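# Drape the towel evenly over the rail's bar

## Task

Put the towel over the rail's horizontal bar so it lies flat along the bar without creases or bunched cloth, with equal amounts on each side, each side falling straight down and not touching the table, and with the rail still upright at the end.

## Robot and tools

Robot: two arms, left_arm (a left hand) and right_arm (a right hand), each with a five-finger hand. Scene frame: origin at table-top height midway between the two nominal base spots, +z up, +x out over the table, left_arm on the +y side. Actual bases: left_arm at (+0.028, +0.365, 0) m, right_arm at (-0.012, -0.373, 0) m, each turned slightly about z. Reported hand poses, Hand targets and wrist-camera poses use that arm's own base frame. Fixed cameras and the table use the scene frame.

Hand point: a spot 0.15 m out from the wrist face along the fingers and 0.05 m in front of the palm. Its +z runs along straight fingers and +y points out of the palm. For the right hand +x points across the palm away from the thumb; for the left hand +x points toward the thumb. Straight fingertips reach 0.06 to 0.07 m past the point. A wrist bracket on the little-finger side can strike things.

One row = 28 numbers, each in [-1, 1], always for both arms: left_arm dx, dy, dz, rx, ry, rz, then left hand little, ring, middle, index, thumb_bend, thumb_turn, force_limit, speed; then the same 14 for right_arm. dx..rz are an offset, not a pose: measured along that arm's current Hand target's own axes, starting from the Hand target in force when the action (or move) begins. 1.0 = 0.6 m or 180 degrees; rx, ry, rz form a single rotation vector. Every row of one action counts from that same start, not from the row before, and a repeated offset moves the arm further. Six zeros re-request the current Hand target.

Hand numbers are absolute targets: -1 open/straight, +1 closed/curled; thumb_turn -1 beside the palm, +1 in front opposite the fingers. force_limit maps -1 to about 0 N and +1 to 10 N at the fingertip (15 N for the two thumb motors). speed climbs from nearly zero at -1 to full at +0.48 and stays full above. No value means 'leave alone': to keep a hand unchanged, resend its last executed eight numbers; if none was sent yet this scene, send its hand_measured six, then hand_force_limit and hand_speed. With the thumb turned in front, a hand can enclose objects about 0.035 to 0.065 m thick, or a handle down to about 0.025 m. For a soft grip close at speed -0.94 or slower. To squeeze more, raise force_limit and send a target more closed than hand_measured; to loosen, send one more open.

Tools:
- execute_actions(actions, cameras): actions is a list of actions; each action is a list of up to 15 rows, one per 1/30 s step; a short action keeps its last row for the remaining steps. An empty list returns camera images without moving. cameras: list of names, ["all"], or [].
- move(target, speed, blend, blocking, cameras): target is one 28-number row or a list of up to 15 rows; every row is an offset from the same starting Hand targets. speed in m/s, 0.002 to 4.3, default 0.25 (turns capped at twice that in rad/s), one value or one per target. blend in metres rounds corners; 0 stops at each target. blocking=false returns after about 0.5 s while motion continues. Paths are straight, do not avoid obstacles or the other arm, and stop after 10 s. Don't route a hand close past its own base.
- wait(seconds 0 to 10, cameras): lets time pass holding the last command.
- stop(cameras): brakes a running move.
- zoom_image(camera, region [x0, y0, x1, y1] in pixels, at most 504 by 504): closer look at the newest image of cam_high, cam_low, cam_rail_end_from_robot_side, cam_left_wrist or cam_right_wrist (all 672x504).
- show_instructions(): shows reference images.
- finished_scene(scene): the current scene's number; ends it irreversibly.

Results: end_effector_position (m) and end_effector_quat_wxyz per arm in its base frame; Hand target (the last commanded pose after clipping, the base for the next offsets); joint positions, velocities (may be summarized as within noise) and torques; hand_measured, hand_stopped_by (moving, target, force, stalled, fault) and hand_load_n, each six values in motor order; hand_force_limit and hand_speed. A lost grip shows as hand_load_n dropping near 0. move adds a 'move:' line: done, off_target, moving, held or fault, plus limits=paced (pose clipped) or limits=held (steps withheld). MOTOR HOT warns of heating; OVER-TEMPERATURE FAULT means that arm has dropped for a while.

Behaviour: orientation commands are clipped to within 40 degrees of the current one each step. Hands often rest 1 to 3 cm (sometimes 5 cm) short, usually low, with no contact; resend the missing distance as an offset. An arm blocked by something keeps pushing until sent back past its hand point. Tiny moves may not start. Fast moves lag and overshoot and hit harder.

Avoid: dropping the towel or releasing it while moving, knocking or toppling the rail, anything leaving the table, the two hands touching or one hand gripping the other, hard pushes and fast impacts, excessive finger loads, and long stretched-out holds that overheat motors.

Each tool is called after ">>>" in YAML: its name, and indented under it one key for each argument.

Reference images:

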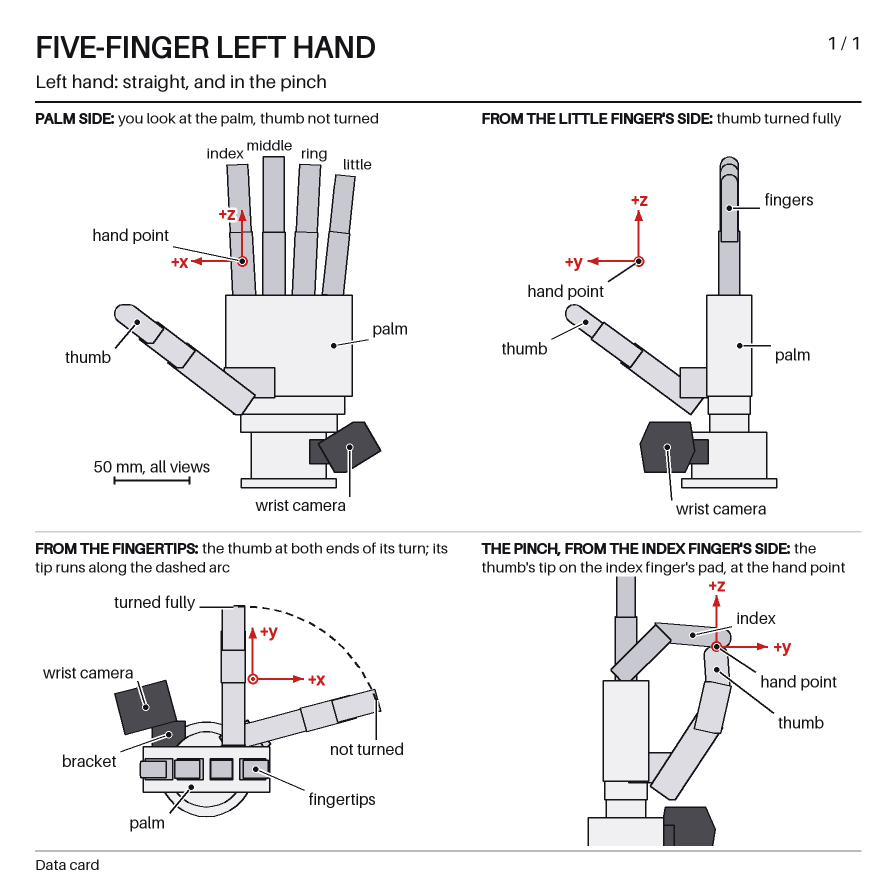

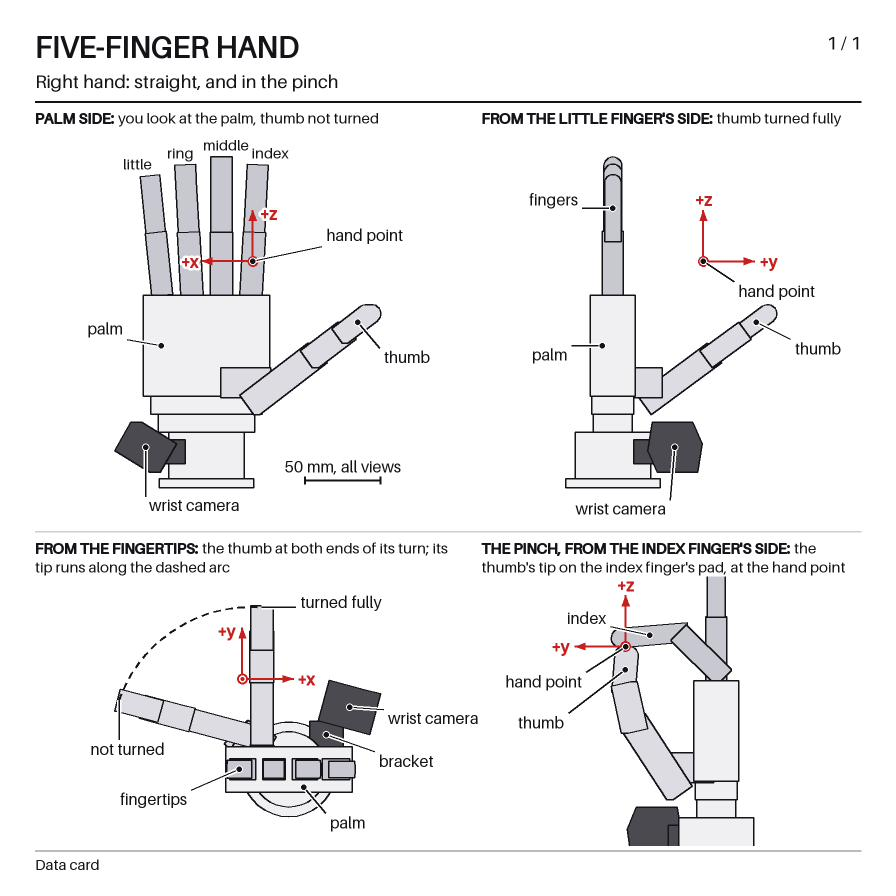

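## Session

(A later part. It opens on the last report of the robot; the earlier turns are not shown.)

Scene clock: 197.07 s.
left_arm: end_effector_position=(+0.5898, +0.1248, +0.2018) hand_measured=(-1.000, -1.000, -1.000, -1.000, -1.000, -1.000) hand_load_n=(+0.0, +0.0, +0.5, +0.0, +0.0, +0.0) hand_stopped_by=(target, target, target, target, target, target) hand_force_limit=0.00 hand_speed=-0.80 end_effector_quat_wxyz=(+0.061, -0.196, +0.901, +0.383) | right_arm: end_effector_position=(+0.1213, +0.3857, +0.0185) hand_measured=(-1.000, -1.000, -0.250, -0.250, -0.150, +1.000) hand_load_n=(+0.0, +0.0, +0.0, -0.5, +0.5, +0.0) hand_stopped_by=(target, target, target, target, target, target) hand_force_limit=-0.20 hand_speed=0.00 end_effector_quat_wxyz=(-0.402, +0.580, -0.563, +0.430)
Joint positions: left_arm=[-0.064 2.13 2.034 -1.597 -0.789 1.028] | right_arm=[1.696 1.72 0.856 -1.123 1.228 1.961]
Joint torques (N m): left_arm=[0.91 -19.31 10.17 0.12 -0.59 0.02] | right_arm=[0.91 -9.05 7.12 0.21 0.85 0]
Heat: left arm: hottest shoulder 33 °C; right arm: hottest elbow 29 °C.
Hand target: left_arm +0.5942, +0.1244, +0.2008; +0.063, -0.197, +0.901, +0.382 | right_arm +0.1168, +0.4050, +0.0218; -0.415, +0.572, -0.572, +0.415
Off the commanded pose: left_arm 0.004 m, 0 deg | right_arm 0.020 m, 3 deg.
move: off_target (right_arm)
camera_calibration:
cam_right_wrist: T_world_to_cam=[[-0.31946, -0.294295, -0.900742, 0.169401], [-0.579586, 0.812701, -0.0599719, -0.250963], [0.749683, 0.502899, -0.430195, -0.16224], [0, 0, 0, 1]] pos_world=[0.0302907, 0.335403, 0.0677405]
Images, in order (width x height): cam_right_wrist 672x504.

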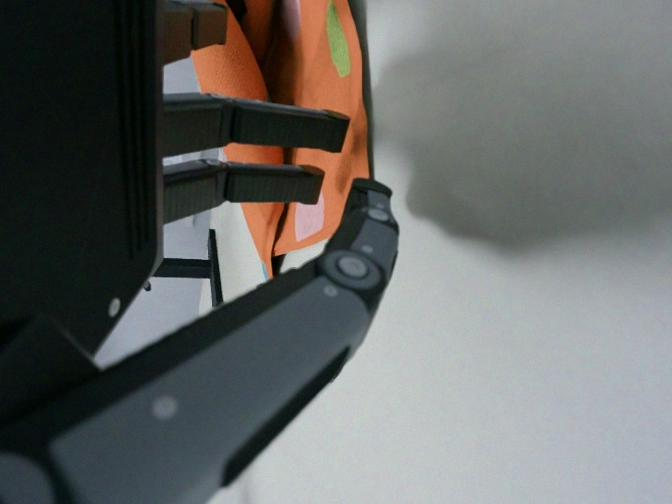

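>>> move:
  target:
    - [0,0,0,0,0,0,-1,-1,-1,-1,-1,-1,0,-0.8,0,0.0127,0.0041,0,0,0,-1,-1,-0.25,-0.25,-0.15,1,-0.2,0]
    - [0,0,0,0,0,0,-1,-1,-1,-1,-1,-1,0,-0.8,0,0.0142,0.0046,0,0,0,-1,-1,0.1,0.1,-0.15,1,-0.2,-0.6]
  cameras: ["cam_right_wrist"]
  speed: 0.08

Scene clock: 201.50 s.
left_arm: end_effector_position=(+0.5898, +0.1248, +0.2018) hand_measured=(-1.000, -1.000, -1.000, -1.000, -1.000, -1.000) hand_load_n=(+0.0, +0.0, +0.0, +0.0, +0.0, +0.0) hand_stopped_by=(target, target, target, target, target, target) hand_force_limit=0.00 hand_speed=-0.80 end_effector_quat_wxyz=(+0.061, -0.196, +0.901, +0.383) | right_arm: end_effector_position=(+0.1225, +0.3913, +0.0157) hand_measured=(-1.000, -1.000, +0.100, +0.100, -0.150, +1.000) hand_load_n=(+0.0, +0.0, +1.5, +0.0, +0.0, +0.0) hand_stopped_by=(target, target, target, target, target, target) hand_force_limit=-0.20 hand_speed=-0.60 end_effector_quat_wxyz=(-0.412, +0.576, -0.562, +0.428)
Joint positions: left_arm=[-0.064 2.13 2.034 -1.597 -0.789 1.028] | right_arm=[1.696 1.737 0.859 -1.098 1.245 1.964]
Joint torques (N m): left_arm=[0.85 -18.61 10.18 0.08 -0.6 0.06] | right_arm=[0.79 -8.82 6.5 0.39 0.15 -0.04]
Heat: left arm: hottest shoulder 33 °C; right arm: hottest elbow 29 °C.
Hand target: left_arm +0.5942, +0.1244, +0.2008; +0.063, -0.197, +0.901, +0.382 | right_arm +0.1168, +0.4051, +0.0130; -0.416, +0.572, -0.573, +0.415
Off the commanded pose: left_arm 0.004 m, 0 deg | right_arm 0.015 m, 2 deg.
move: off_target (right_arm); target 2's new numbers were sent with right_arm's hand 0.017 m and 2 deg from that target
camera_calibration:
cam_right_wrist: T_world_to_cam=[[-0.304855, -0.282129, -0.909652, 0.162369], [-0.583629, 0.810111, -0.0556622, -0.253482], [0.752622, 0.51393, -0.411625, -0.172199], [0, 0, 0, 1]] pos_world=[0.0311603, 0.339656, 0.0627089]
Images, in order (width x height): cam_right_wrist 672x504.

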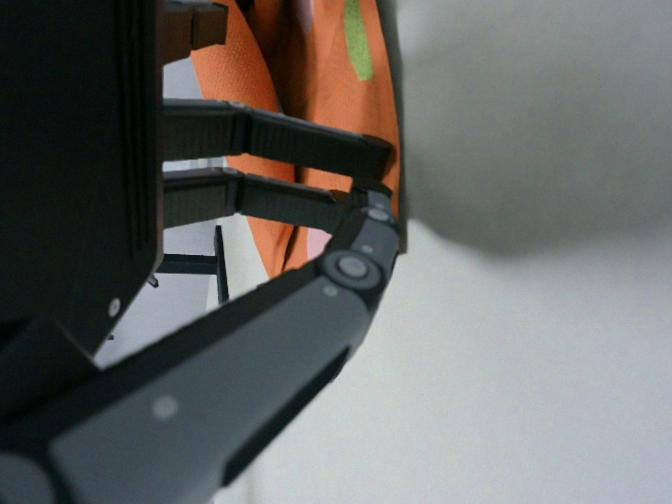

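>>> move:
  target:
    - [0,0,0,0,0,0,-1,-1,-1,-1,-1,-1,0,-0.8,0,0,0,0,0,0,-1,-1,0.5,0.5,0.0,1,0,-0.7]
  cameras: ["cam_right_wrist"]
  speed: 0.08

Scene clock: 204.03 s.
left_arm: end_effector_position=(+0.5898, +0.1248, +0.2018) hand_measured=(-1.000, -1.000, -1.000, -1.000, -1.000, -1.000) hand_load_n=(+0.0, +0.0, +0.0, +0.0, +0.0, +0.0) hand_stopped_by=(target, target, target, target, target, target) hand_force_limit=0.00 hand_speed=-0.80 end_effector_quat_wxyz=(+0.061, -0.196, +0.901, +0.383) | right_arm: end_effector_position=(+0.1221, +0.3911, +0.0150) hand_measured=(-1.000, -1.000, +0.256, +0.286, -0.072, +1.000) hand_load_n=(+0.5, +0.0, +16.0, +8.5, +8.5, -5.0) hand_stopped_by=(target, target, force, force, force, target) hand_force_limit=0.00 hand_speed=-0.70 end_effector_quat_wxyz=(-0.411, +0.576, -0.563, +0.427)
Joint positions: left_arm=[-0.064 2.13 2.034 -1.597 -0.789 1.028] | right_arm=[1.696 1.737 0.859 -1.098 1.241 1.964]
Joint torques (N m): left_arm=[0.44 -19.02 10.24 0.16 -0.6 0.04] | right_arm=[0.85 -8.94 6.48 0.31 0.32 -0.03]
Heat: left arm: hottest shoulder 34 °C; right arm: hottest elbow 29 °C.
Hand target: left_arm +0.5942, +0.1244, +0.2008; +0.063, -0.197, +0.901, +0.382 | right_arm +0.1168, +0.4051, +0.0130; -0.416, +0.572, -0.572, +0.415
Off the commanded pose: left_arm 0.004 m, 0 deg | right_arm 0.015 m, 2 deg.
move: off_target (right_arm)
camera_calibration:
cam_right_wrist: T_world_to_cam=[[-0.308416, -0.281694, -0.908586, 0.161884], [-0.582649, 0.810951, -0.0536459, -0.254033], [0.75193, 0.512842, -0.414239, -0.171495], [0, 0, 0, 1]] pos_world=[0.0308676, 0.33956, 0.0624177]
Images, in order (width x height): cam_right_wrist 672x504.

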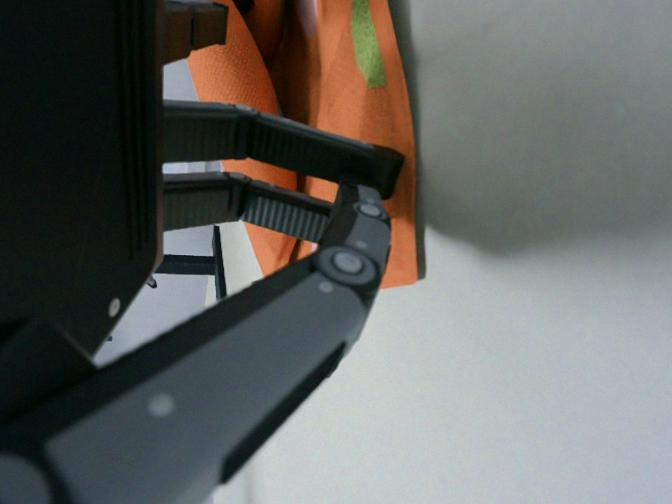

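>>> move:
  target:
    - [0,0,0,0,0,0,-1,-1,-1,-1,-1,-1,0,-0.8,0,-0.0951,-0.0309,0,0,0,-1,-1,0.5,0.5,0.0,1,0,-0.7]
  cameras: ["cam_right_wrist","cam_low","cam_high"]
  speed: 0.08

Scene clock: 208.40 s.
left_arm: end_effector_position=(+0.5898, +0.1248, +0.2018) hand_measured=(-1.000, -1.000, -1.000, -1.000, -1.000, -1.000) hand_load_n=(+0.0, +0.0, +0.0, +0.0, +0.0, +0.0) hand_stopped_by=(target, target, target, target, target, target) hand_force_limit=0.00 hand_speed=-0.80 end_effector_quat_wxyz=(+0.061, -0.196, +0.901, +0.383) | right_arm: end_effector_position=(+0.1218, +0.3869, +0.0554) hand_measured=(-1.000, -1.000, +0.256, +0.286, -0.072, +1.000) hand_load_n=(+0.0, -0.5, +15.5, +8.5, +8.5, -5.0) hand_stopped_by=(target, target, force, force, force, target) hand_force_limit=0.00 hand_speed=-0.70 end_effector_quat_wxyz=(-0.401, +0.581, -0.559, +0.434)
Joint positions: left_arm=[-0.064 2.13 2.034 -1.597 -0.789 1.028] | right_arm=[1.696 1.65 0.891 -1.242 1.233 1.964]
Joint torques (N m): left_arm=[0.91 -18.67 10.09 0.05 -0.6 -0.01] | right_arm=[0.91 -11.63 7.97 -0.72 0.66 -0.07]
Heat: left arm: hottest shoulder 34 °C; right arm: hottest elbow 29 °C.
Hand target: left_arm +0.5942, +0.1244, +0.2008; +0.063, -0.197, +0.901, +0.382 | right_arm +0.1168, +0.4050, +0.0730; -0.415, +0.572, -0.572, +0.415
Off the commanded pose: left_arm 0.004 m, 0 deg | right_arm 0.026 m, 3 deg.
move: off_target (right_arm)
camera_calibration:
cam_right_wrist: T_world_to_cam=[[-0.313452, -0.304509, -0.899457, 0.206192], [-0.580129, 0.811292, -0.0724919, -0.248165], [0.751797, 0.499078, -0.430955, -0.146069], [0, 0, 0, 1]] pos_world=[0.0304776, 0.337022, 0.104521]
Images, in order (width x height): cam_high 672x504, cam_low 672x504, cam_right_wrist 672x504.

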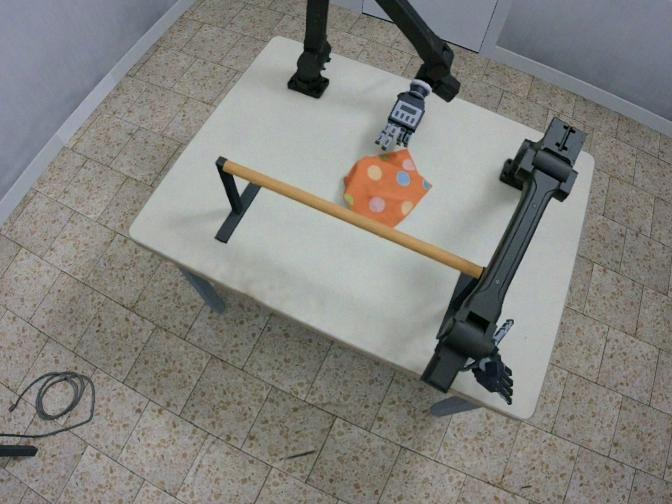

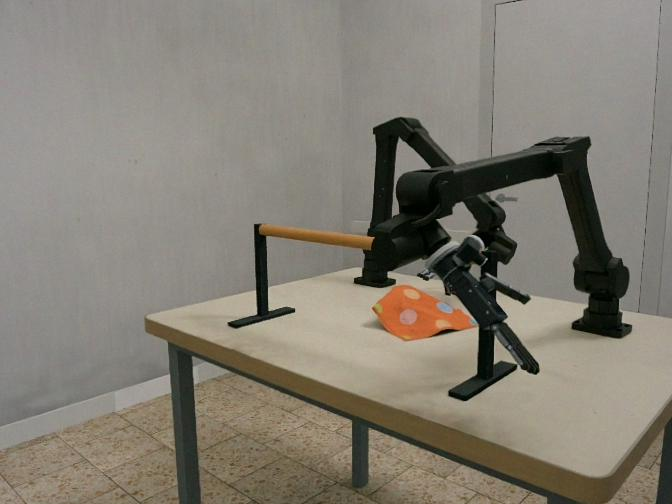

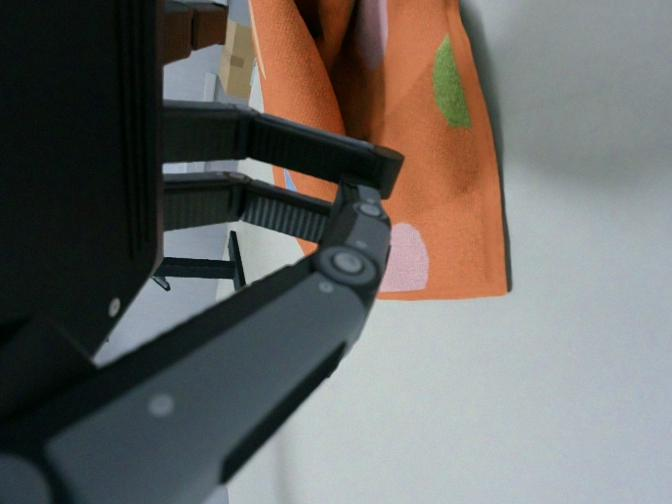

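>>> move:
  target:
    - [0,0,0,0,0,0,-1,-1,-1,-1,-1,-1,0,-0.8,-0.0117,0.0425,-0.0335,0.0444,-0.1078,-0.0269,-1,-1,-0.25,-0.25,-0.1,1,0,-0.3]
  cameras: ["cam_right_wrist"]
  speed: 0.15

Scene clock: 244.73 s.
left_arm: end_effector_position=(+0.5898, +0.1248, +0.2018) hand_measured=(-1.000, -1.000, -1.000, -1.000, -1.000, -1.000) hand_load_n=(+0.0, +0.0, +0.0, +0.0, +0.0, +0.0) hand_stopped_by=(target, target, target, target, target, target) hand_force_limit=0.00 hand_speed=-0.80 end_effector_quat_wxyz=(+0.061, -0.196, +0.901, +0.383) | right_arm: end_effector_position=(+0.0875, +0.4111, +0.0471) hand_measured=(-1.000, -1.000, -0.250, -0.250, -0.100, +1.000) hand_load_n=(+0.0, +0.0, +0.0, +0.5, +0.0, +0.0) hand_stopped_by=(target, target, target, target, target, target) hand_force_limit=0.00 hand_speed=-0.30 end_effector_quat_wxyz=(-0.521, +0.631, -0.435, +0.375)
Joint positions: left_arm=[-0.064 2.13 2.034 -1.597 -0.789 1.028] | right_arm=[1.793 1.509 0.56 -0.027 1.357 0.946]
Joint torques (N m): left_arm=[1.08 -18.78 10.15 0.05 -0.6 0.01] | right_arm=[-0.32 -9.99 4.6 1.89 0.62 -0.31]
Heat: left arm: hottest shoulder 34 °C; right arm: hottest elbow 29 °C.
Hand target: left_arm +0.5942, +0.1244, +0.2008; +0.063, -0.197, +0.901, +0.382 | right_arm +0.0898, +0.4121, +0.0549; -0.527, +0.627, -0.440, +0.369
Off the commanded pose: left_arm 0.004 m, 0 deg | right_arm 0.008 m, 1 deg.
move: done
camera_calibration:
cam_right_wrist: T_world_to_cam=[[-0.0878204, -0.320351, -0.943219, 0.184195], [-0.815104, 0.567413, -0.116822, -0.16533], [0.572619, 0.758563, -0.31095, -0.232625], [0, 0, 0, 1]] pos_world=[0.01462, 0.329278, 0.0820877]
Images, in order (width x height): cam_right_wrist 672x504.

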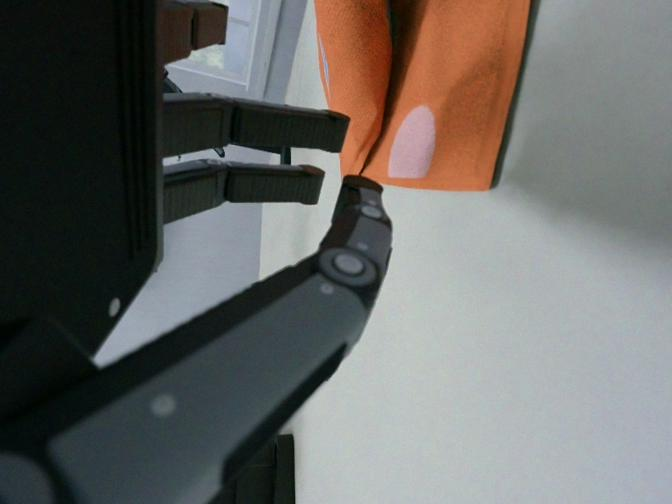

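>>> move:
  target:
    - [0,0,0,0,0,0,-1,-1,-1,-1,-1,-1,0,-0.8,0.0195,0.0443,0.0078,0,0,0,-1,-1,-0.25,-0.25,-0.1,1,0,-0.3]
  cameras: ["cam_right_wrist"]
  speed: 0.08

Scene clock: 251.93 s.
left_arm: end_effector_position=(+0.5898, +0.1248, +0.2018) hand_measured=(-1.000, -1.000, -1.000, -1.000, -1.000, -1.000) hand_load_n=(+0.0, +0.0, +0.0, +0.0, +0.0, +0.0) hand_stopped_by=(target, target, target, target, target, target) hand_force_limit=0.00 hand_speed=-0.80 end_effector_quat_wxyz=(+0.061, -0.196, +0.901, +0.383) | right_arm: end_effector_position=(+0.0903, +0.4034, +0.0337) hand_measured=(-1.000, -1.000, -0.250, -0.250, -0.100, +1.000) hand_load_n=(+0.0, -0.5, +0.0, +0.0, +0.5, +0.0) hand_stopped_by=(target, target, target, target, target, target) hand_force_limit=0.00 hand_speed=-0.30 end_effector_quat_wxyz=(-0.532, +0.624, -0.443, +0.363)
Joint positions: left_arm=[-0.064 2.13 2.034 -1.597 -0.789 1.028] | right_arm=[1.79 1.534 0.505 0.119 1.353 0.918]
Joint torques (N m): left_arm=[0.56 -19.08 10.17 0.06 -0.58 0.03] | right_arm=[-0.21 -6.42 4.08 1.99 0.59 -0.29]
Heat: left arm: hottest shoulder 34 °C; right arm: hottest elbow 28 °C.
Hand target: left_arm +0.5942, +0.1244, +0.2008; +0.063, -0.197, +0.901, +0.382 | right_arm +0.0937, +0.4011, +0.0280; -0.527, +0.627, -0.440, +0.369
Off the commanded pose: left_arm 0.004 m, 0 deg | right_arm 0.007 m, 1 deg.
move: done
camera_calibration:
cam_right_wrist: T_world_to_cam=[[-0.0945624, -0.285849, -0.953598, 0.156309], [-0.817923, 0.568361, -0.0892625, -0.161358], [0.567503, 0.771529, -0.287548, -0.23812], [0, 0, 0, 1]] pos_world=[0.0179365, 0.320107, 0.0661819]
Images, in order (width x height): cam_right_wrist 672x504.

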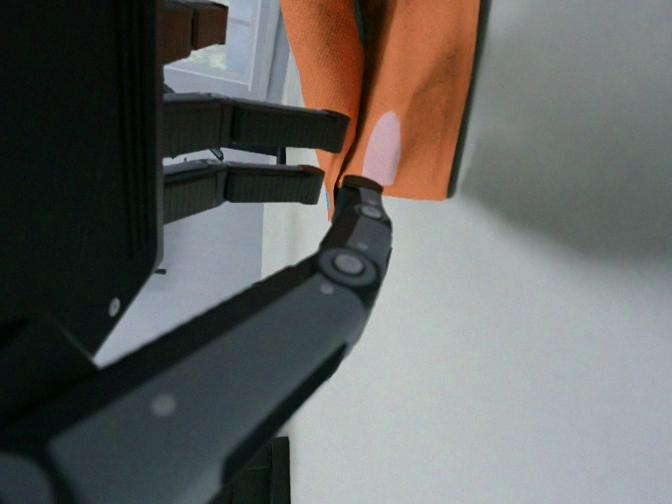

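>>> move:
  target:
    - [0,0,0,0,0,0,-1,-1,-1,-1,-1,-1,0,-0.8,0.0032,0.0445,0.0067,0,0,0,-1,-1,-0.25,-0.25,-0.1,1,0,-0.3]
  cameras: ["cam_right_wrist"]
  speed: 0.05

Scene clock: 257.13 s.
left_arm: end_effector_position=(+0.5898, +0.1248, +0.2018) hand_measured=(-1.000, -1.000, -1.000, -1.000, -1.000, -1.000) hand_load_n=(+0.5, +0.0, +0.0, +0.0, +0.0, +0.0) hand_stopped_by=(target, target, target, target, target, target) hand_force_limit=0.00 hand_speed=-0.80 end_effector_quat_wxyz=(+0.061, -0.196, +0.901, +0.383) | right_arm: end_effector_position=(+0.0907, +0.4026, +0.0081) hand_measured=(-1.000, -1.000, -0.250, -0.250, -0.100, +1.000) hand_load_n=(+0.0, +0.0, +0.0, +0.0, +0.0, +0.0) hand_stopped_by=(target, target, target, target, target, target) hand_force_limit=0.00 hand_speed=-0.30 end_effector_quat_wxyz=(-0.533, +0.622, -0.444, +0.363)
Joint positions: left_arm=[-0.064 2.13 2.034 -1.597 -0.789 1.028] | right_arm=[1.79 1.628 0.49 0.23 1.355 0.917]
Joint torques (N m): left_arm=[1.32 -18.73 10.37 0.17 -0.59 0.03] | right_arm=[-0.38 -6.59 3.26 2.03 0.53 -0.26]
Heat: left arm: hottest shoulder 34 °C; right arm: hottest elbow 28 °C.
Hand target: left_arm +0.5942, +0.1244, +0.2008; +0.063, -0.197, +0.901, +0.382 | right_arm +0.0937, +0.3991, +0.0010; -0.527, +0.627, -0.440, +0.369
Off the commanded pose: left_arm 0.004 m, 0 deg | right_arm 0.009 m, 1 deg.
move: done
camera_calibration:
cam_right_wrist: T_world_to_cam=[[-0.0939432, -0.282868, -0.954547, 0.130576], [-0.817212, 0.569526, -0.0883443, -0.163384], [0.568629, 0.771768, -0.284666, -0.245304], [0, 0, 0, 1]] pos_world=[0.018234, 0.319305, 0.0403769]
Images, in order (width x height): cam_right_wrist 672x504.

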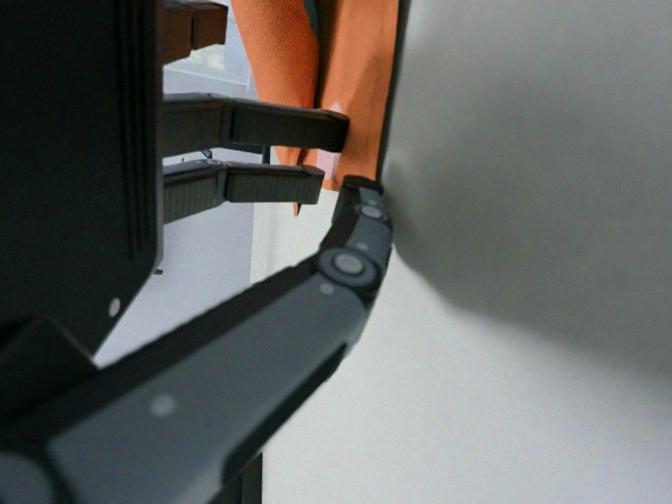

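>>> move:
  target:
    - [0,0,0,0,0,0,-1,-1,-1,-1,-1,-1,0,-0.8,0,0.0115,0.002,0,0,0,-1,-1,-0.25,-0.25,-0.1,1,0,-0.3]
    - [0,0,0,0,0,0,-1,-1,-1,-1,-1,-1,0,-0.8,0,0.012,0.002,0,0,0,-1,-1,0.05,0.05,-0.1,1,-0.2,-0.7]
  cameras: ["cam_right_wrist"]
  speed: 0.05

Scene clock: 262.80 s.
left_arm: end_effector_position=(+0.5898, +0.1248, +0.2018) hand_measured=(-1.000, -1.000, -1.000, -1.000, -1.000, -1.000) hand_load_n=(+0.0, +0.0, +0.0, +0.0, +0.0, +0.0) hand_stopped_by=(target, target, target, target, target, target) hand_force_limit=0.00 hand_speed=-0.80 end_effector_quat_wxyz=(+0.061, -0.196, +0.901, +0.383) | right_arm: end_effector_position=(+0.0927, +0.4051, +0.0084) hand_measured=(-1.000, -1.000, -0.226, +0.024, -0.100, +1.000) hand_load_n=(+0.0, +0.0, +0.0, +3.0, +0.0, +0.0) hand_stopped_by=(target, target, force, force, target, target) hand_force_limit=-0.20 hand_speed=-0.70 end_effector_quat_wxyz=(-0.540, +0.612, -0.451, +0.361)
Joint positions: left_arm=[-0.064 2.13 2.034 -1.597 -0.789 1.028] | right_arm=[1.786 1.644 0.49 0.27 1.367 0.917]
Joint torques (N m): left_arm=[0.5 -18.9 10.06 0.1 -0.6 0.03] | right_arm=[0.21 -5.77 3.02 1.54 0.03 -0.27]
Heat: left arm: hottest shoulder 34 °C; right arm: hottest elbow 28 °C.
Hand target: left_arm +0.5942, +0.1244, +0.2008; +0.063, -0.197, +0.901, +0.382 | right_arm +0.0937, +0.3991, -0.0064; -0.527, +0.627, -0.440, +0.369
Off the commanded pose: left_arm 0.004 m, 0 deg | right_arm 0.016 m, 3 deg.
move: off_target (right_arm); target 2's new numbers were sent with right_arm's hand 0.015 m and 2 deg from that target
camera_calibration:
cam_right_wrist: T_world_to_cam=[[-0.0929735, -0.257376, -0.961828, 0.121323], [-0.810533, 0.580607, -0.0770159, -0.168378], [0.578266, 0.772433, -0.262593, -0.249737], [0, 0, 0, 1]] pos_world=[0.0192183, 0.321892, 0.0381454]
Images, in order (width x height): cam_right_wrist 672x504.

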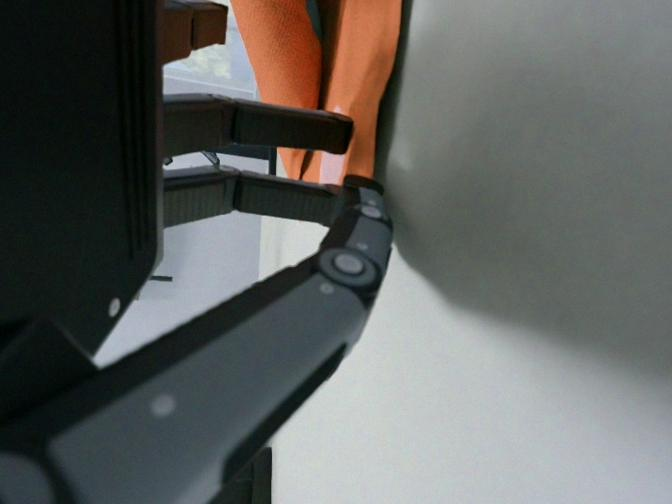

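>>> move:
  target:
    - [0,0,0,0,0,0,-1,-1,-1,-1,-1,-1,0,-0.8,0,0,0,0,0,0,-1,-1,0.5,0.5,-0.05,1,0.2,-0.85]
  cameras: ["cam_right_wrist"]
  speed: 0.05

Scene clock: 266.77 s.
left_arm: end_effector_position=(+0.5898, +0.1248, +0.2018) hand_measured=(-1.000, -1.000, -1.000, -1.000, -1.000, -1.000) hand_load_n=(+0.0, +0.0, +0.0, +0.0, +0.0, +0.0) hand_stopped_by=(target, target, target, target, target, target) hand_force_limit=0.00 hand_speed=-0.80 end_effector_quat_wxyz=(+0.061, -0.196, +0.901, +0.383) | right_arm: end_effector_position=(+0.0946, +0.4052, +0.0100) hand_measured=(-1.000, -1.000, -0.146, +0.242, -0.050, +1.000) hand_load_n=(+0.0, +0.0, +5.5, +5.5, +1.0, -0.5) hand_stopped_by=(target, target, force, force, target, target) hand_force_limit=0.20 hand_speed=-0.85 end_effector_quat_wxyz=(-0.541, +0.608, -0.453, +0.363)
Joint positions: left_arm=[-0.064 2.13 2.034 -1.597 -0.789 1.028] | right_arm=[1.783 1.644 0.49 0.277 1.374 0.917]
Joint torques (N m): left_arm=[0.62 -18.67 10.28 0.06 -0.58 0.02] | right_arm=[0.44 -6.01 2.97 1.24 -0.26 -0.27]
Heat: left arm: hottest shoulder 34 °C; right arm: hottest elbow 28 °C.
Hand target: left_arm +0.5942, +0.1244, +0.2008; +0.063, -0.197, +0.901, +0.382 | right_arm +0.0937, +0.3992, -0.0063; -0.527, +0.627, -0.440, +0.369
Off the commanded pose: left_arm 0.004 m, 0 deg | right_arm 0.017 m, 3 deg.
move: off_target (right_arm)
camera_calibration:
cam_right_wrist: T_world_to_cam=[[-0.0912168, -0.249467, -0.964078, 0.119674], [-0.805908, 0.587183, -0.0756897, -0.169806], [0.584972, 0.770053, -0.254609, -0.250162], [0, 0, 0, 1]] pos_world=[0.0204062, 0.3222, 0.0388292]
Images, in order (width x height): cam_right_wrist 672x504.

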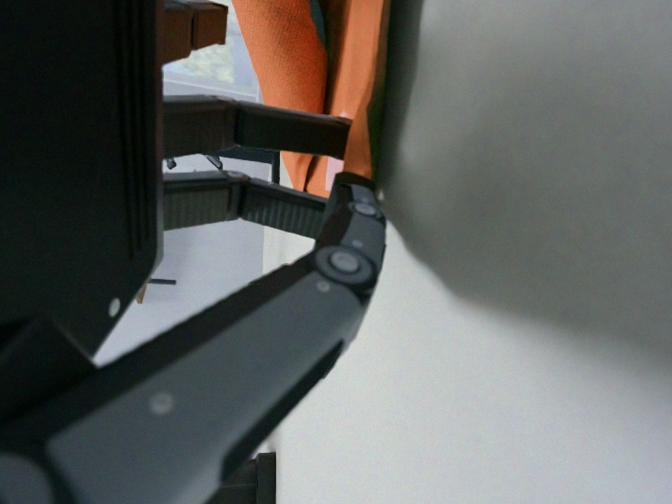

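>>> move:
  target:
    - [0,0,0,0,0,0,-1,-1,-1,-1,-1,-1,0,-0.8,0,-0.082,-0.0145,0,0,0,-1,-1,0.5,0.5,-0.05,1,0.2,-0.85]
  cameras: ["cam_right_wrist","cam_high"]
  speed: 0.08

Scene clock: 270.80 s.
left_arm: end_effector_position=(+0.5898, +0.1248, +0.2018) hand_measured=(-1.000, -1.000, -1.000, -1.000, -1.000, -1.000) hand_load_n=(+0.0, +0.0, +0.0, +0.0, +0.0, +0.0) hand_stopped_by=(target, target, target, target, target, target) hand_force_limit=0.00 hand_speed=-0.80 end_effector_quat_wxyz=(+0.061, -0.196, +0.901, +0.383) | right_arm: end_effector_position=(+0.0953, +0.3921, +0.0339) hand_measured=(-1.000, -1.000, -0.146, +0.242, -0.050, +1.000) hand_load_n=(+0.0, +0.0, +0.0, +6.0, +1.5, -0.5) hand_stopped_by=(target, target, force, force, target, target) hand_force_limit=0.20 hand_speed=-0.85 end_effector_quat_wxyz=(-0.520, +0.633, -0.431, +0.378)
Joint positions: left_arm=[-0.064 2.13 2.034 -1.597 -0.789 1.028] | right_arm=[1.783 1.51 0.49 0.088 1.353 0.889]
Joint torques (N m): left_arm=[0.56 -18.84 10.3 0.18 -0.59 0.01] | right_arm=[0.44 -8.94 5.55 0.88 0.6 -0.08]
Heat: left arm: hottest shoulder 34 °C; right arm: hottest elbow 28 °C.
Hand target: left_arm +0.5942, +0.1244, +0.2008; +0.063, -0.197, +0.901, +0.382 | right_arm +0.0936, +0.3991, +0.0436; -0.527, +0.627, -0.440, +0.369
Off the commanded pose: left_arm 0.004 m, 0 deg | right_arm 0.012 m, 2 deg.
move: off_target (right_arm)
camera_calibration:
cam_right_wrist: T_world_to_cam=[[-0.0815934, -0.330147, -0.940396, 0.169478], [-0.815538, 0.564501, -0.127421, -0.148248], [0.572922, 0.756532, -0.315307, -0.225834], [0, 0, 0, 1]] pos_world=[0.0223115, 0.31049, 0.0692792]
Images, in order (width x height): cam_high 672x504, cam_right_wrist 672x504.

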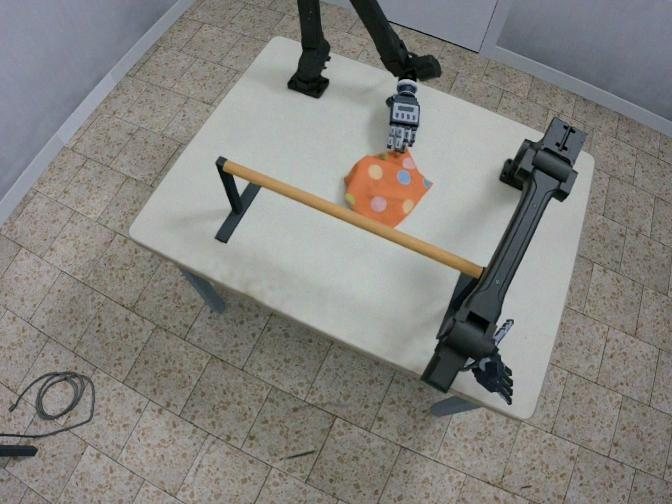

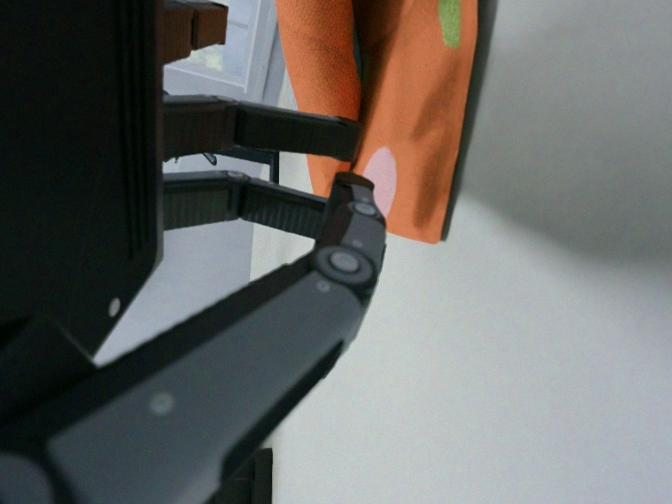

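>>> move:
  target:
    - [0,0,0,0,0,0,-1,-1,-1,-1,-1,-1,0,-0.8,0.0043,0.0183,0.0275,0,0,0,-1,-1,-0.25,-0.25,-0.1,1,0.2,-0.3]
    - [0,0,0,0,0,0,-1,-1,-1,-1,-1,-1,0,-0.8,0.0043,0.0873,0.0397,0,0,0,-1,-1,-0.25,-0.25,-0.1,1,0.2,-0.3]
  cameras: ["cam_right_wrist"]
  speed: 0.08

Scene clock: 286.60 s.
left_arm: end_effector_position=(+0.5898, +0.1248, +0.2018) hand_measured=(-1.000, -1.000, -1.000, -1.000, -1.000, -1.000) hand_load_n=(+0.0, +0.0, +0.0, +0.0, +0.0, +0.0) hand_stopped_by=(target, target, target, target, target, target) hand_force_limit=0.00 hand_speed=-0.80 end_effector_quat_wxyz=(+0.061, -0.196, +0.901, +0.383) | right_arm: end_effector_position=(+0.1061, +0.4093, +0.0079) hand_measured=(-1.000, -1.000, -0.250, -0.250, -0.098, +1.000) hand_load_n=(+0.0, +0.0, +0.0, -0.5, -6.5, -3.0) hand_stopped_by=(target, target, target, target, target, target) hand_force_limit=0.20 hand_speed=-0.30 end_effector_quat_wxyz=(-0.543, +0.608, -0.454, +0.360)
Joint positions: left_arm=[-0.064 2.13 2.034 -1.597 -0.789 1.028] | right_arm=[1.744 1.67 0.469 0.469 1.343 0.774]
Joint torques (N m): left_arm=[0.73 -19.14 10.15 0.09 -0.63 0.03] | right_arm=[-0.21 -5.01 2.55 1.72 -0.32 -0.27]
Heat: left arm: hottest shoulder 34 °C; right arm: hottest elbow 28 °C.
Hand target: left_arm +0.5942, +0.1244, +0.2008; +0.063, -0.197, +0.901, +0.382 | right_arm +0.1081, +0.4016, -0.0121; -0.527, +0.627, -0.440, +0.369
Off the commanded pose: left_arm 0.004 m, 0 deg | right_arm 0.022 m, 3 deg.
move: off_target (right_arm)
camera_calibration:
cam_right_wrist: T_world_to_cam=[[-0.0925464, -0.245451, -0.964981, 0.118231], [-0.808694, 0.583932, -0.0709701, -0.161567], [0.580903, 0.773807, -0.252535, -0.261714], [0, 0, 0, 1]] pos_world=[0.0323139, 0.32588, 0.0365323]
Images, in order (width x height): cam_right_wrist 672x504.

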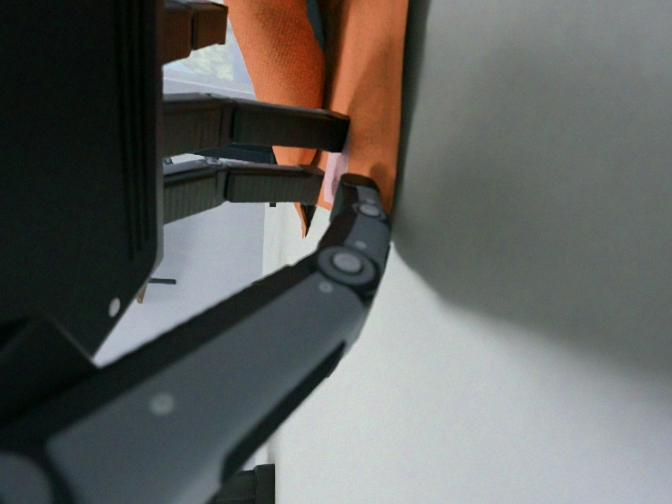

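>>> move:
  target:
    - [0,0,0,0,0,0,-1,-1,-1,-1,-1,-1,0,-0.8,0,-0.0479,-0.0165,0,0,0,-1,-1,-0.25,-0.25,-0.1,1,0.2,-0.3]
    - [0,0,0,0,0,0,-1,-1,-1,-1,-1,-1,0,-0.8,0.0219,-0.0479,-0.0165,0,0,0,-1,-1,-0.25,-0.25,-0.1,1,0.2,-0.3]
    - [0,0,0,0,0,0,-1,-1,-1,-1,-1,-1,0,-0.8,0.0219,-0.0118,-0.0102,0,0,0,-1,-1,-0.25,-0.25,-0.1,1,0.2,-0.3]
  cameras: ["cam_right_wrist"]
  speed: 0.08

Scene clock: 295.23 s.
left_arm: end_effector_position=(+0.5898, +0.1248, +0.2018) hand_measured=(-1.000, -1.000, -1.000, -1.000, -1.000, -1.000) hand_load_n=(+0.0, +0.0, +0.0, +0.0, +0.0, +0.0) hand_stopped_by=(target, target, target, target, target, target) hand_force_limit=0.00 hand_speed=-0.80 end_effector_quat_wxyz=(+0.061, -0.196, +0.901, +0.383) | right_arm: end_effector_position=(+0.1084, +0.3921, +0.0079) hand_measured=(-1.000, -1.000, -0.250, -0.250, -0.098, +1.000) hand_load_n=(+0.0, +0.0, +0.0, +0.0, -4.0, -1.5) hand_stopped_by=(target, target, target, target, target, target) hand_force_limit=0.20 hand_speed=-0.30 end_effector_quat_wxyz=(-0.534, +0.618, -0.446, +0.367)
Joint positions: left_arm=[-0.064 2.13 2.034 -1.597 -0.789 1.028] | right_arm=[1.744 1.628 0.434 0.425 1.336 0.778]
Joint torques (N m): left_arm=[0.56 -19.02 10.19 0.1 -0.59 0.04] | right_arm=[0.56 -5.25 2.76 1.85 0.16 -0.13]
Heat: left arm: hottest shoulder 34 °C; right arm: hottest elbow 27 °C.
Hand target: left_arm +0.5942, +0.1244, +0.2008; +0.063, -0.197, +0.901, +0.382 | right_arm +0.1081, +0.3875, -0.0041; -0.527, +0.627, -0.440, +0.369
Off the commanded pose: left_arm 0.004 m, 0 deg | right_arm 0.013 m, 1 deg.
move: off_target (right_arm)
camera_calibration:
cam_right_wrist: T_world_to_cam=[[-0.090634, -0.278499, -0.95615, 0.126971], [-0.811066, 0.577769, -0.0914063, -0.14686], [0.577891, 0.767216, -0.278247, -0.246623], [0, 0, 0, 1]] pos_world=[0.0349158, 0.309425, 0.0393571]
Images, in order (width x height): cam_right_wrist 672x504.

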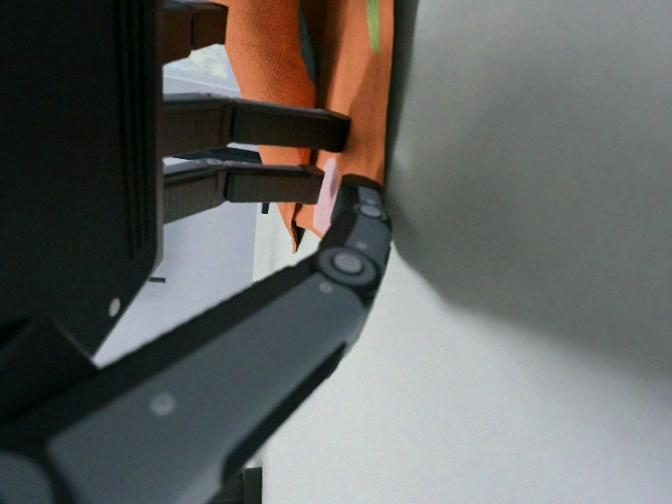

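>>> move:
  target:
    - [0,0,0,0,0,0,-1,-1,-1,-1,-1,-1,0,-0.8,0,0,0,0,0,0,-1,-1,0.4,0.4,-0.1,1,0.3,-0.85]
  cameras: ["cam_right_wrist"]
  speed: 0.05

Scene clock: 299.07 s.
left_arm: end_effector_position=(+0.5898, +0.1248, +0.2018) hand_measured=(-1.000, -1.000, -1.000, -1.000, -1.000, -1.000) hand_load_n=(+0.0, +0.0, +0.0, +0.0, +0.0, +0.0) hand_stopped_by=(target, target, target, target, target, target) hand_force_limit=0.00 hand_speed=-0.80 end_effector_quat_wxyz=(+0.061, -0.196, +0.901, +0.383) | right_arm: end_effector_position=(+0.1094, +0.3931, +0.0105) hand_measured=(-1.000, -1.000, -0.128, +0.274, -0.100, +1.000) hand_load_n=(+0.0, +0.0, +3.0, +7.0, +2.0, -7.0) hand_stopped_by=(target, target, force, force, target, target) hand_force_limit=0.30 hand_speed=-0.85 end_effector_quat_wxyz=(-0.538, +0.612, -0.450, +0.366)
Joint positions: left_arm=[-0.064 2.13 2.034 -1.597 -0.789 1.028] | right_arm=[1.743 1.628 0.434 0.439 1.344 0.778]
Joint torques (N m): left_arm=[1.14 -18.84 10.22 0.12 -0.61 0.02] | right_arm=[0.32 -5.42 2.69 1.44 -0.19 -0.15]
Heat: left arm: hottest shoulder 34 °C; right arm: hottest elbow 27 °C.
Hand target: left_arm +0.5942, +0.1244, +0.2008; +0.063, -0.197, +0.901, +0.382 | right_arm +0.1081, +0.3875, -0.0041; -0.527, +0.627, -0.440, +0.369
Off the commanded pose: left_arm 0.004 m, 0 deg | right_arm 0.016 m, 2 deg.
move: off_target (right_arm)
camera_calibration:
cam_right_wrist: T_world_to_cam=[[-0.0893848, -0.263548, -0.960496, 0.123902], [-0.806749, 0.584697, -0.0853568, -0.149559], [0.584095, 0.767249, -0.26488, -0.248053], [0, 0, 0, 1]] pos_world=[0.035305, 0.310419, 0.0405367]
Images, in order (width x height): cam_right_wrist 672x504.

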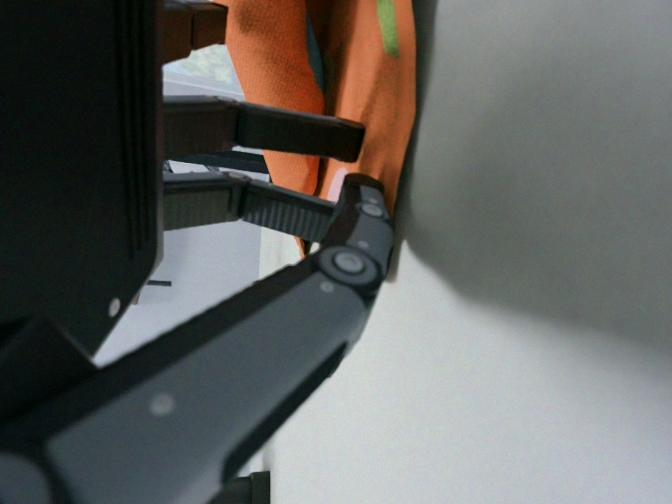

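>>> move:
  target:
    - [0,0,0,0,0,0,-1,-1,-1,-1,-1,-1,0,-0.8,0,-0.1,-0.05,0,0,0,-1,-1,-0.5,-0.5,-0.5,1,0.3,-0.3]
    - [0,0,0,0,0,0,-1,-1,-1,-1,-1,-1,0,-0.8,0.15,-0.22,-0.15,-0.15,0,0,-1,-1,-0.5,-0.5,-0.5,1,0.3,-0.3]
  cameras: ["all"]
  speed: 0.15

Scene clock: 320.37 s.
left_arm: end_effector_position=(+0.5898, +0.1248, +0.2018) hand_measured=(-1.000, -1.000, -1.000, -1.000, -1.000, -1.000) hand_load_n=(+0.0, +0.0, +0.0, +0.0, +0.0, +0.0) hand_stopped_by=(target, target, target, target, target, target) hand_force_limit=0.00 hand_speed=-0.80 end_effector_quat_wxyz=(+0.061, -0.196, +0.901, +0.383) | right_arm: end_effector_position=(+0.0787, +0.2624, +0.1142) hand_measured=(-1.000, -1.000, -0.500, -0.500, -0.500, +1.000) hand_load_n=(+0.0, -0.5, +0.0, +0.0, +0.5, +0.0) hand_stopped_by=(target, target, target, target, target, target) hand_force_limit=0.30 hand_speed=-0.30 end_effector_quat_wxyz=(-0.345, +0.747, -0.496, +0.277)
Joint positions: left_arm=[-0.064 2.13 2.034 -1.597 -0.789 1.028] | right_arm=[1.691 0.839 0.564 -1.056 0.894 1.178]
Joint torques (N m): left_arm=[0.56 -19.02 10.03 0.2 -0.61 0.02] | right_arm=[0.03 -2.02 11.92 0.47 0.54 0]
Heat: left arm: hottest shoulder 34 °C; right arm: hottest elbow 27 °C.
Hand target: left_arm +0.5942, +0.1244, +0.2008; +0.063, -0.197, +0.901, +0.382 | right_arm +0.0770, +0.2804, +0.1415; -0.366, +0.733, -0.514, +0.256
Off the commanded pose: left_arm 0.004 m, 0 deg | right_arm 0.033 m, 4 deg.
move: off_target (right_arm)
camera_calibration:
cam_right_wrist: T_world_to_cam=[[-0.459204, -0.502052, -0.732854, 0.251989], [-0.811838, 0.572085, 0.116781, -0.108451], [0.360625, 0.648585, -0.670289, -0.00728064], [0, 0, 0, 1]] pos_world=[0.0302958, 0.193277, 0.192456]

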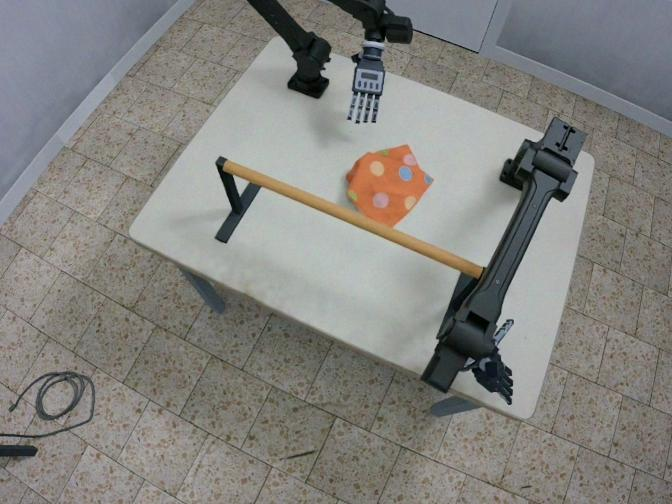

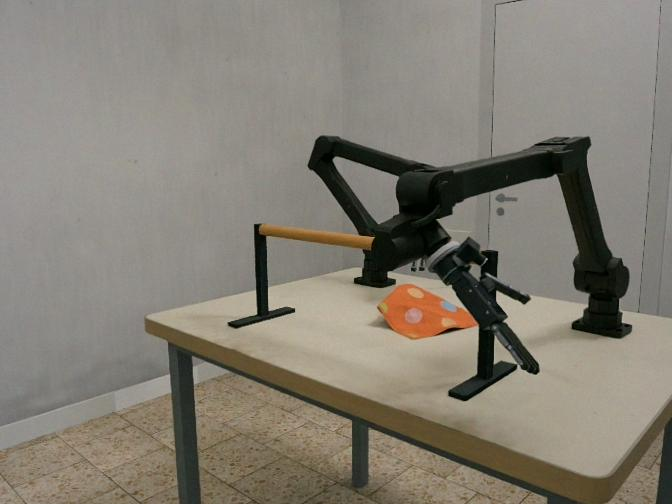

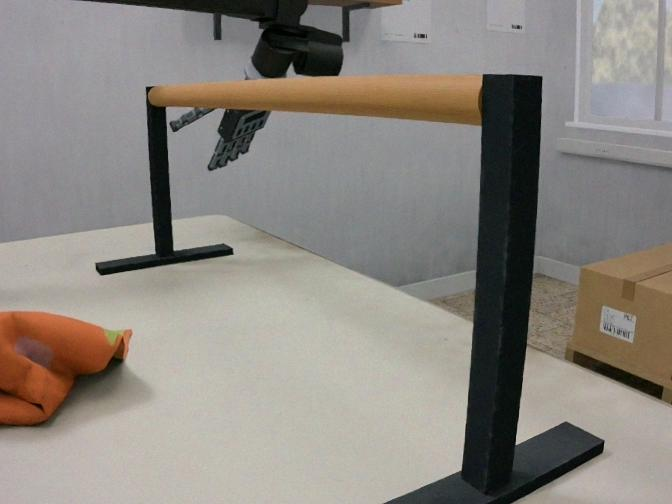

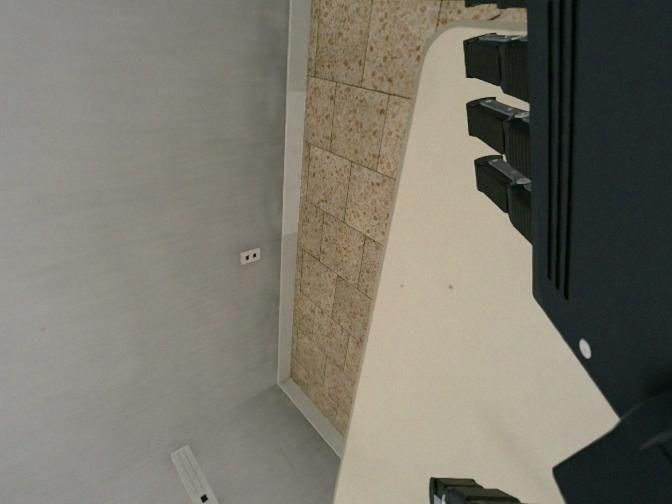

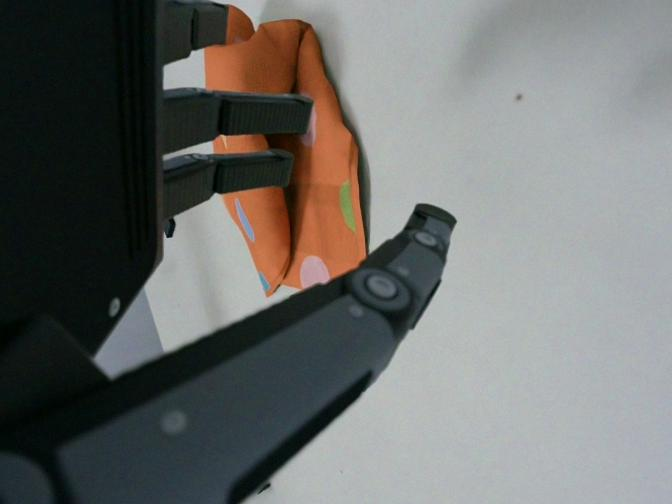

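>>> move:
  target:
    - [0,0,0,0,0,0,-1,-1,-1,-1,-1,-1,0,-0.8,-0.2017,-0.0553,0.2125,0,-0.111,-0.084,-1,-1,-0.4,-0.4,-1,1,0.3,-0.3]
  cameras: ["cam_right_wrist","cam_high"]
  speed: 0.2

Scene clock: 336.00 s.
left_arm: end_effector_position=(+0.5898, +0.1248, +0.2018) hand_measured=(-1.000, -1.000, -1.000, -1.000, -1.000, -1.000) hand_load_n=(+0.0, +0.0, +0.0, +0.0, +0.0, +0.0) hand_stopped_by=(target, target, target, target, target, target) hand_force_limit=0.00 hand_speed=-0.80 end_effector_quat_wxyz=(+0.061, -0.196, +0.901, +0.383) | right_arm: end_effector_position=(+0.1400, +0.4094, +0.0694) hand_measured=(-1.000, -1.000, -0.400, -0.400, -1.000, +1.000) hand_load_n=(+0.0, +0.0, +0.0, +0.0, +0.0, +0.0) hand_stopped_by=(target, target, target, target, target, target) hand_force_limit=0.30 hand_speed=-0.30 end_effector_quat_wxyz=(-0.388, +0.837, -0.345, +0.172)
Joint positions: left_arm=[-0.064 2.13 2.034 -1.597 -0.789 1.028] | right_arm=[1.32 1.219 0.614 -0.17 0.419 0.352]
Joint torques (N m): left_arm=[0.67 -18.73 10.17 0.12 -0.59 0.02] | right_arm=[-0.21 -5.13 11.49 2.66 0.13 -0.3]
Heat: left arm: hottest shoulder 34 °C; right arm: hottest elbow 32 °C.
Hand target: left_arm +0.5942, +0.1244, +0.2008; +0.063, -0.197, +0.901, +0.382 | right_arm +0.1501, +0.4357, +0.0914; -0.412, +0.827, -0.342, +0.171
Off the commanded pose: left_arm 0.004 m, 0 deg | right_arm 0.036 m, 3 deg.
move: off_target (right_arm)
camera_calibration:
cam_right_wrist: T_world_to_cam=[[-0.262735, -0.637483, -0.724283, 0.348471], [-0.964487, 0.194625, 0.178568, 0.0340364], [0.0271299, 0.745477, -0.665979, -0.148175], [0, 0, 0, 1]] pos_world=[0.128403, 0.325981, 0.147633]
Images, in order (width x height): cam_high 672x504, cam_right_wrist 672x504.

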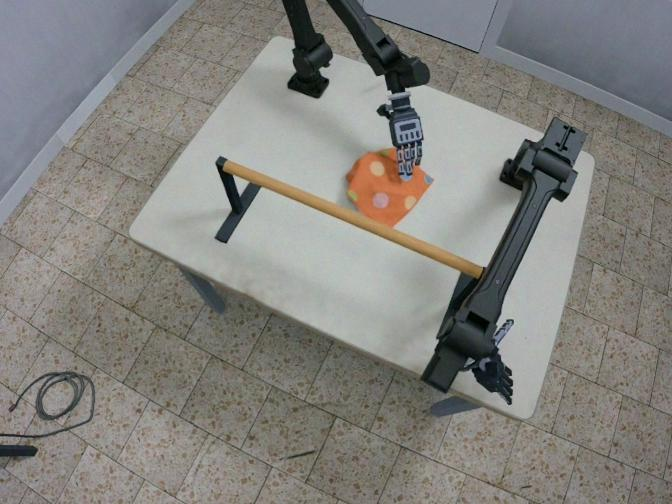

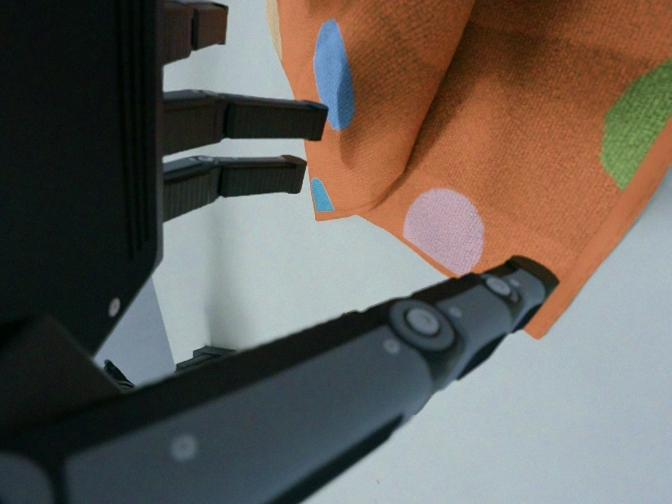

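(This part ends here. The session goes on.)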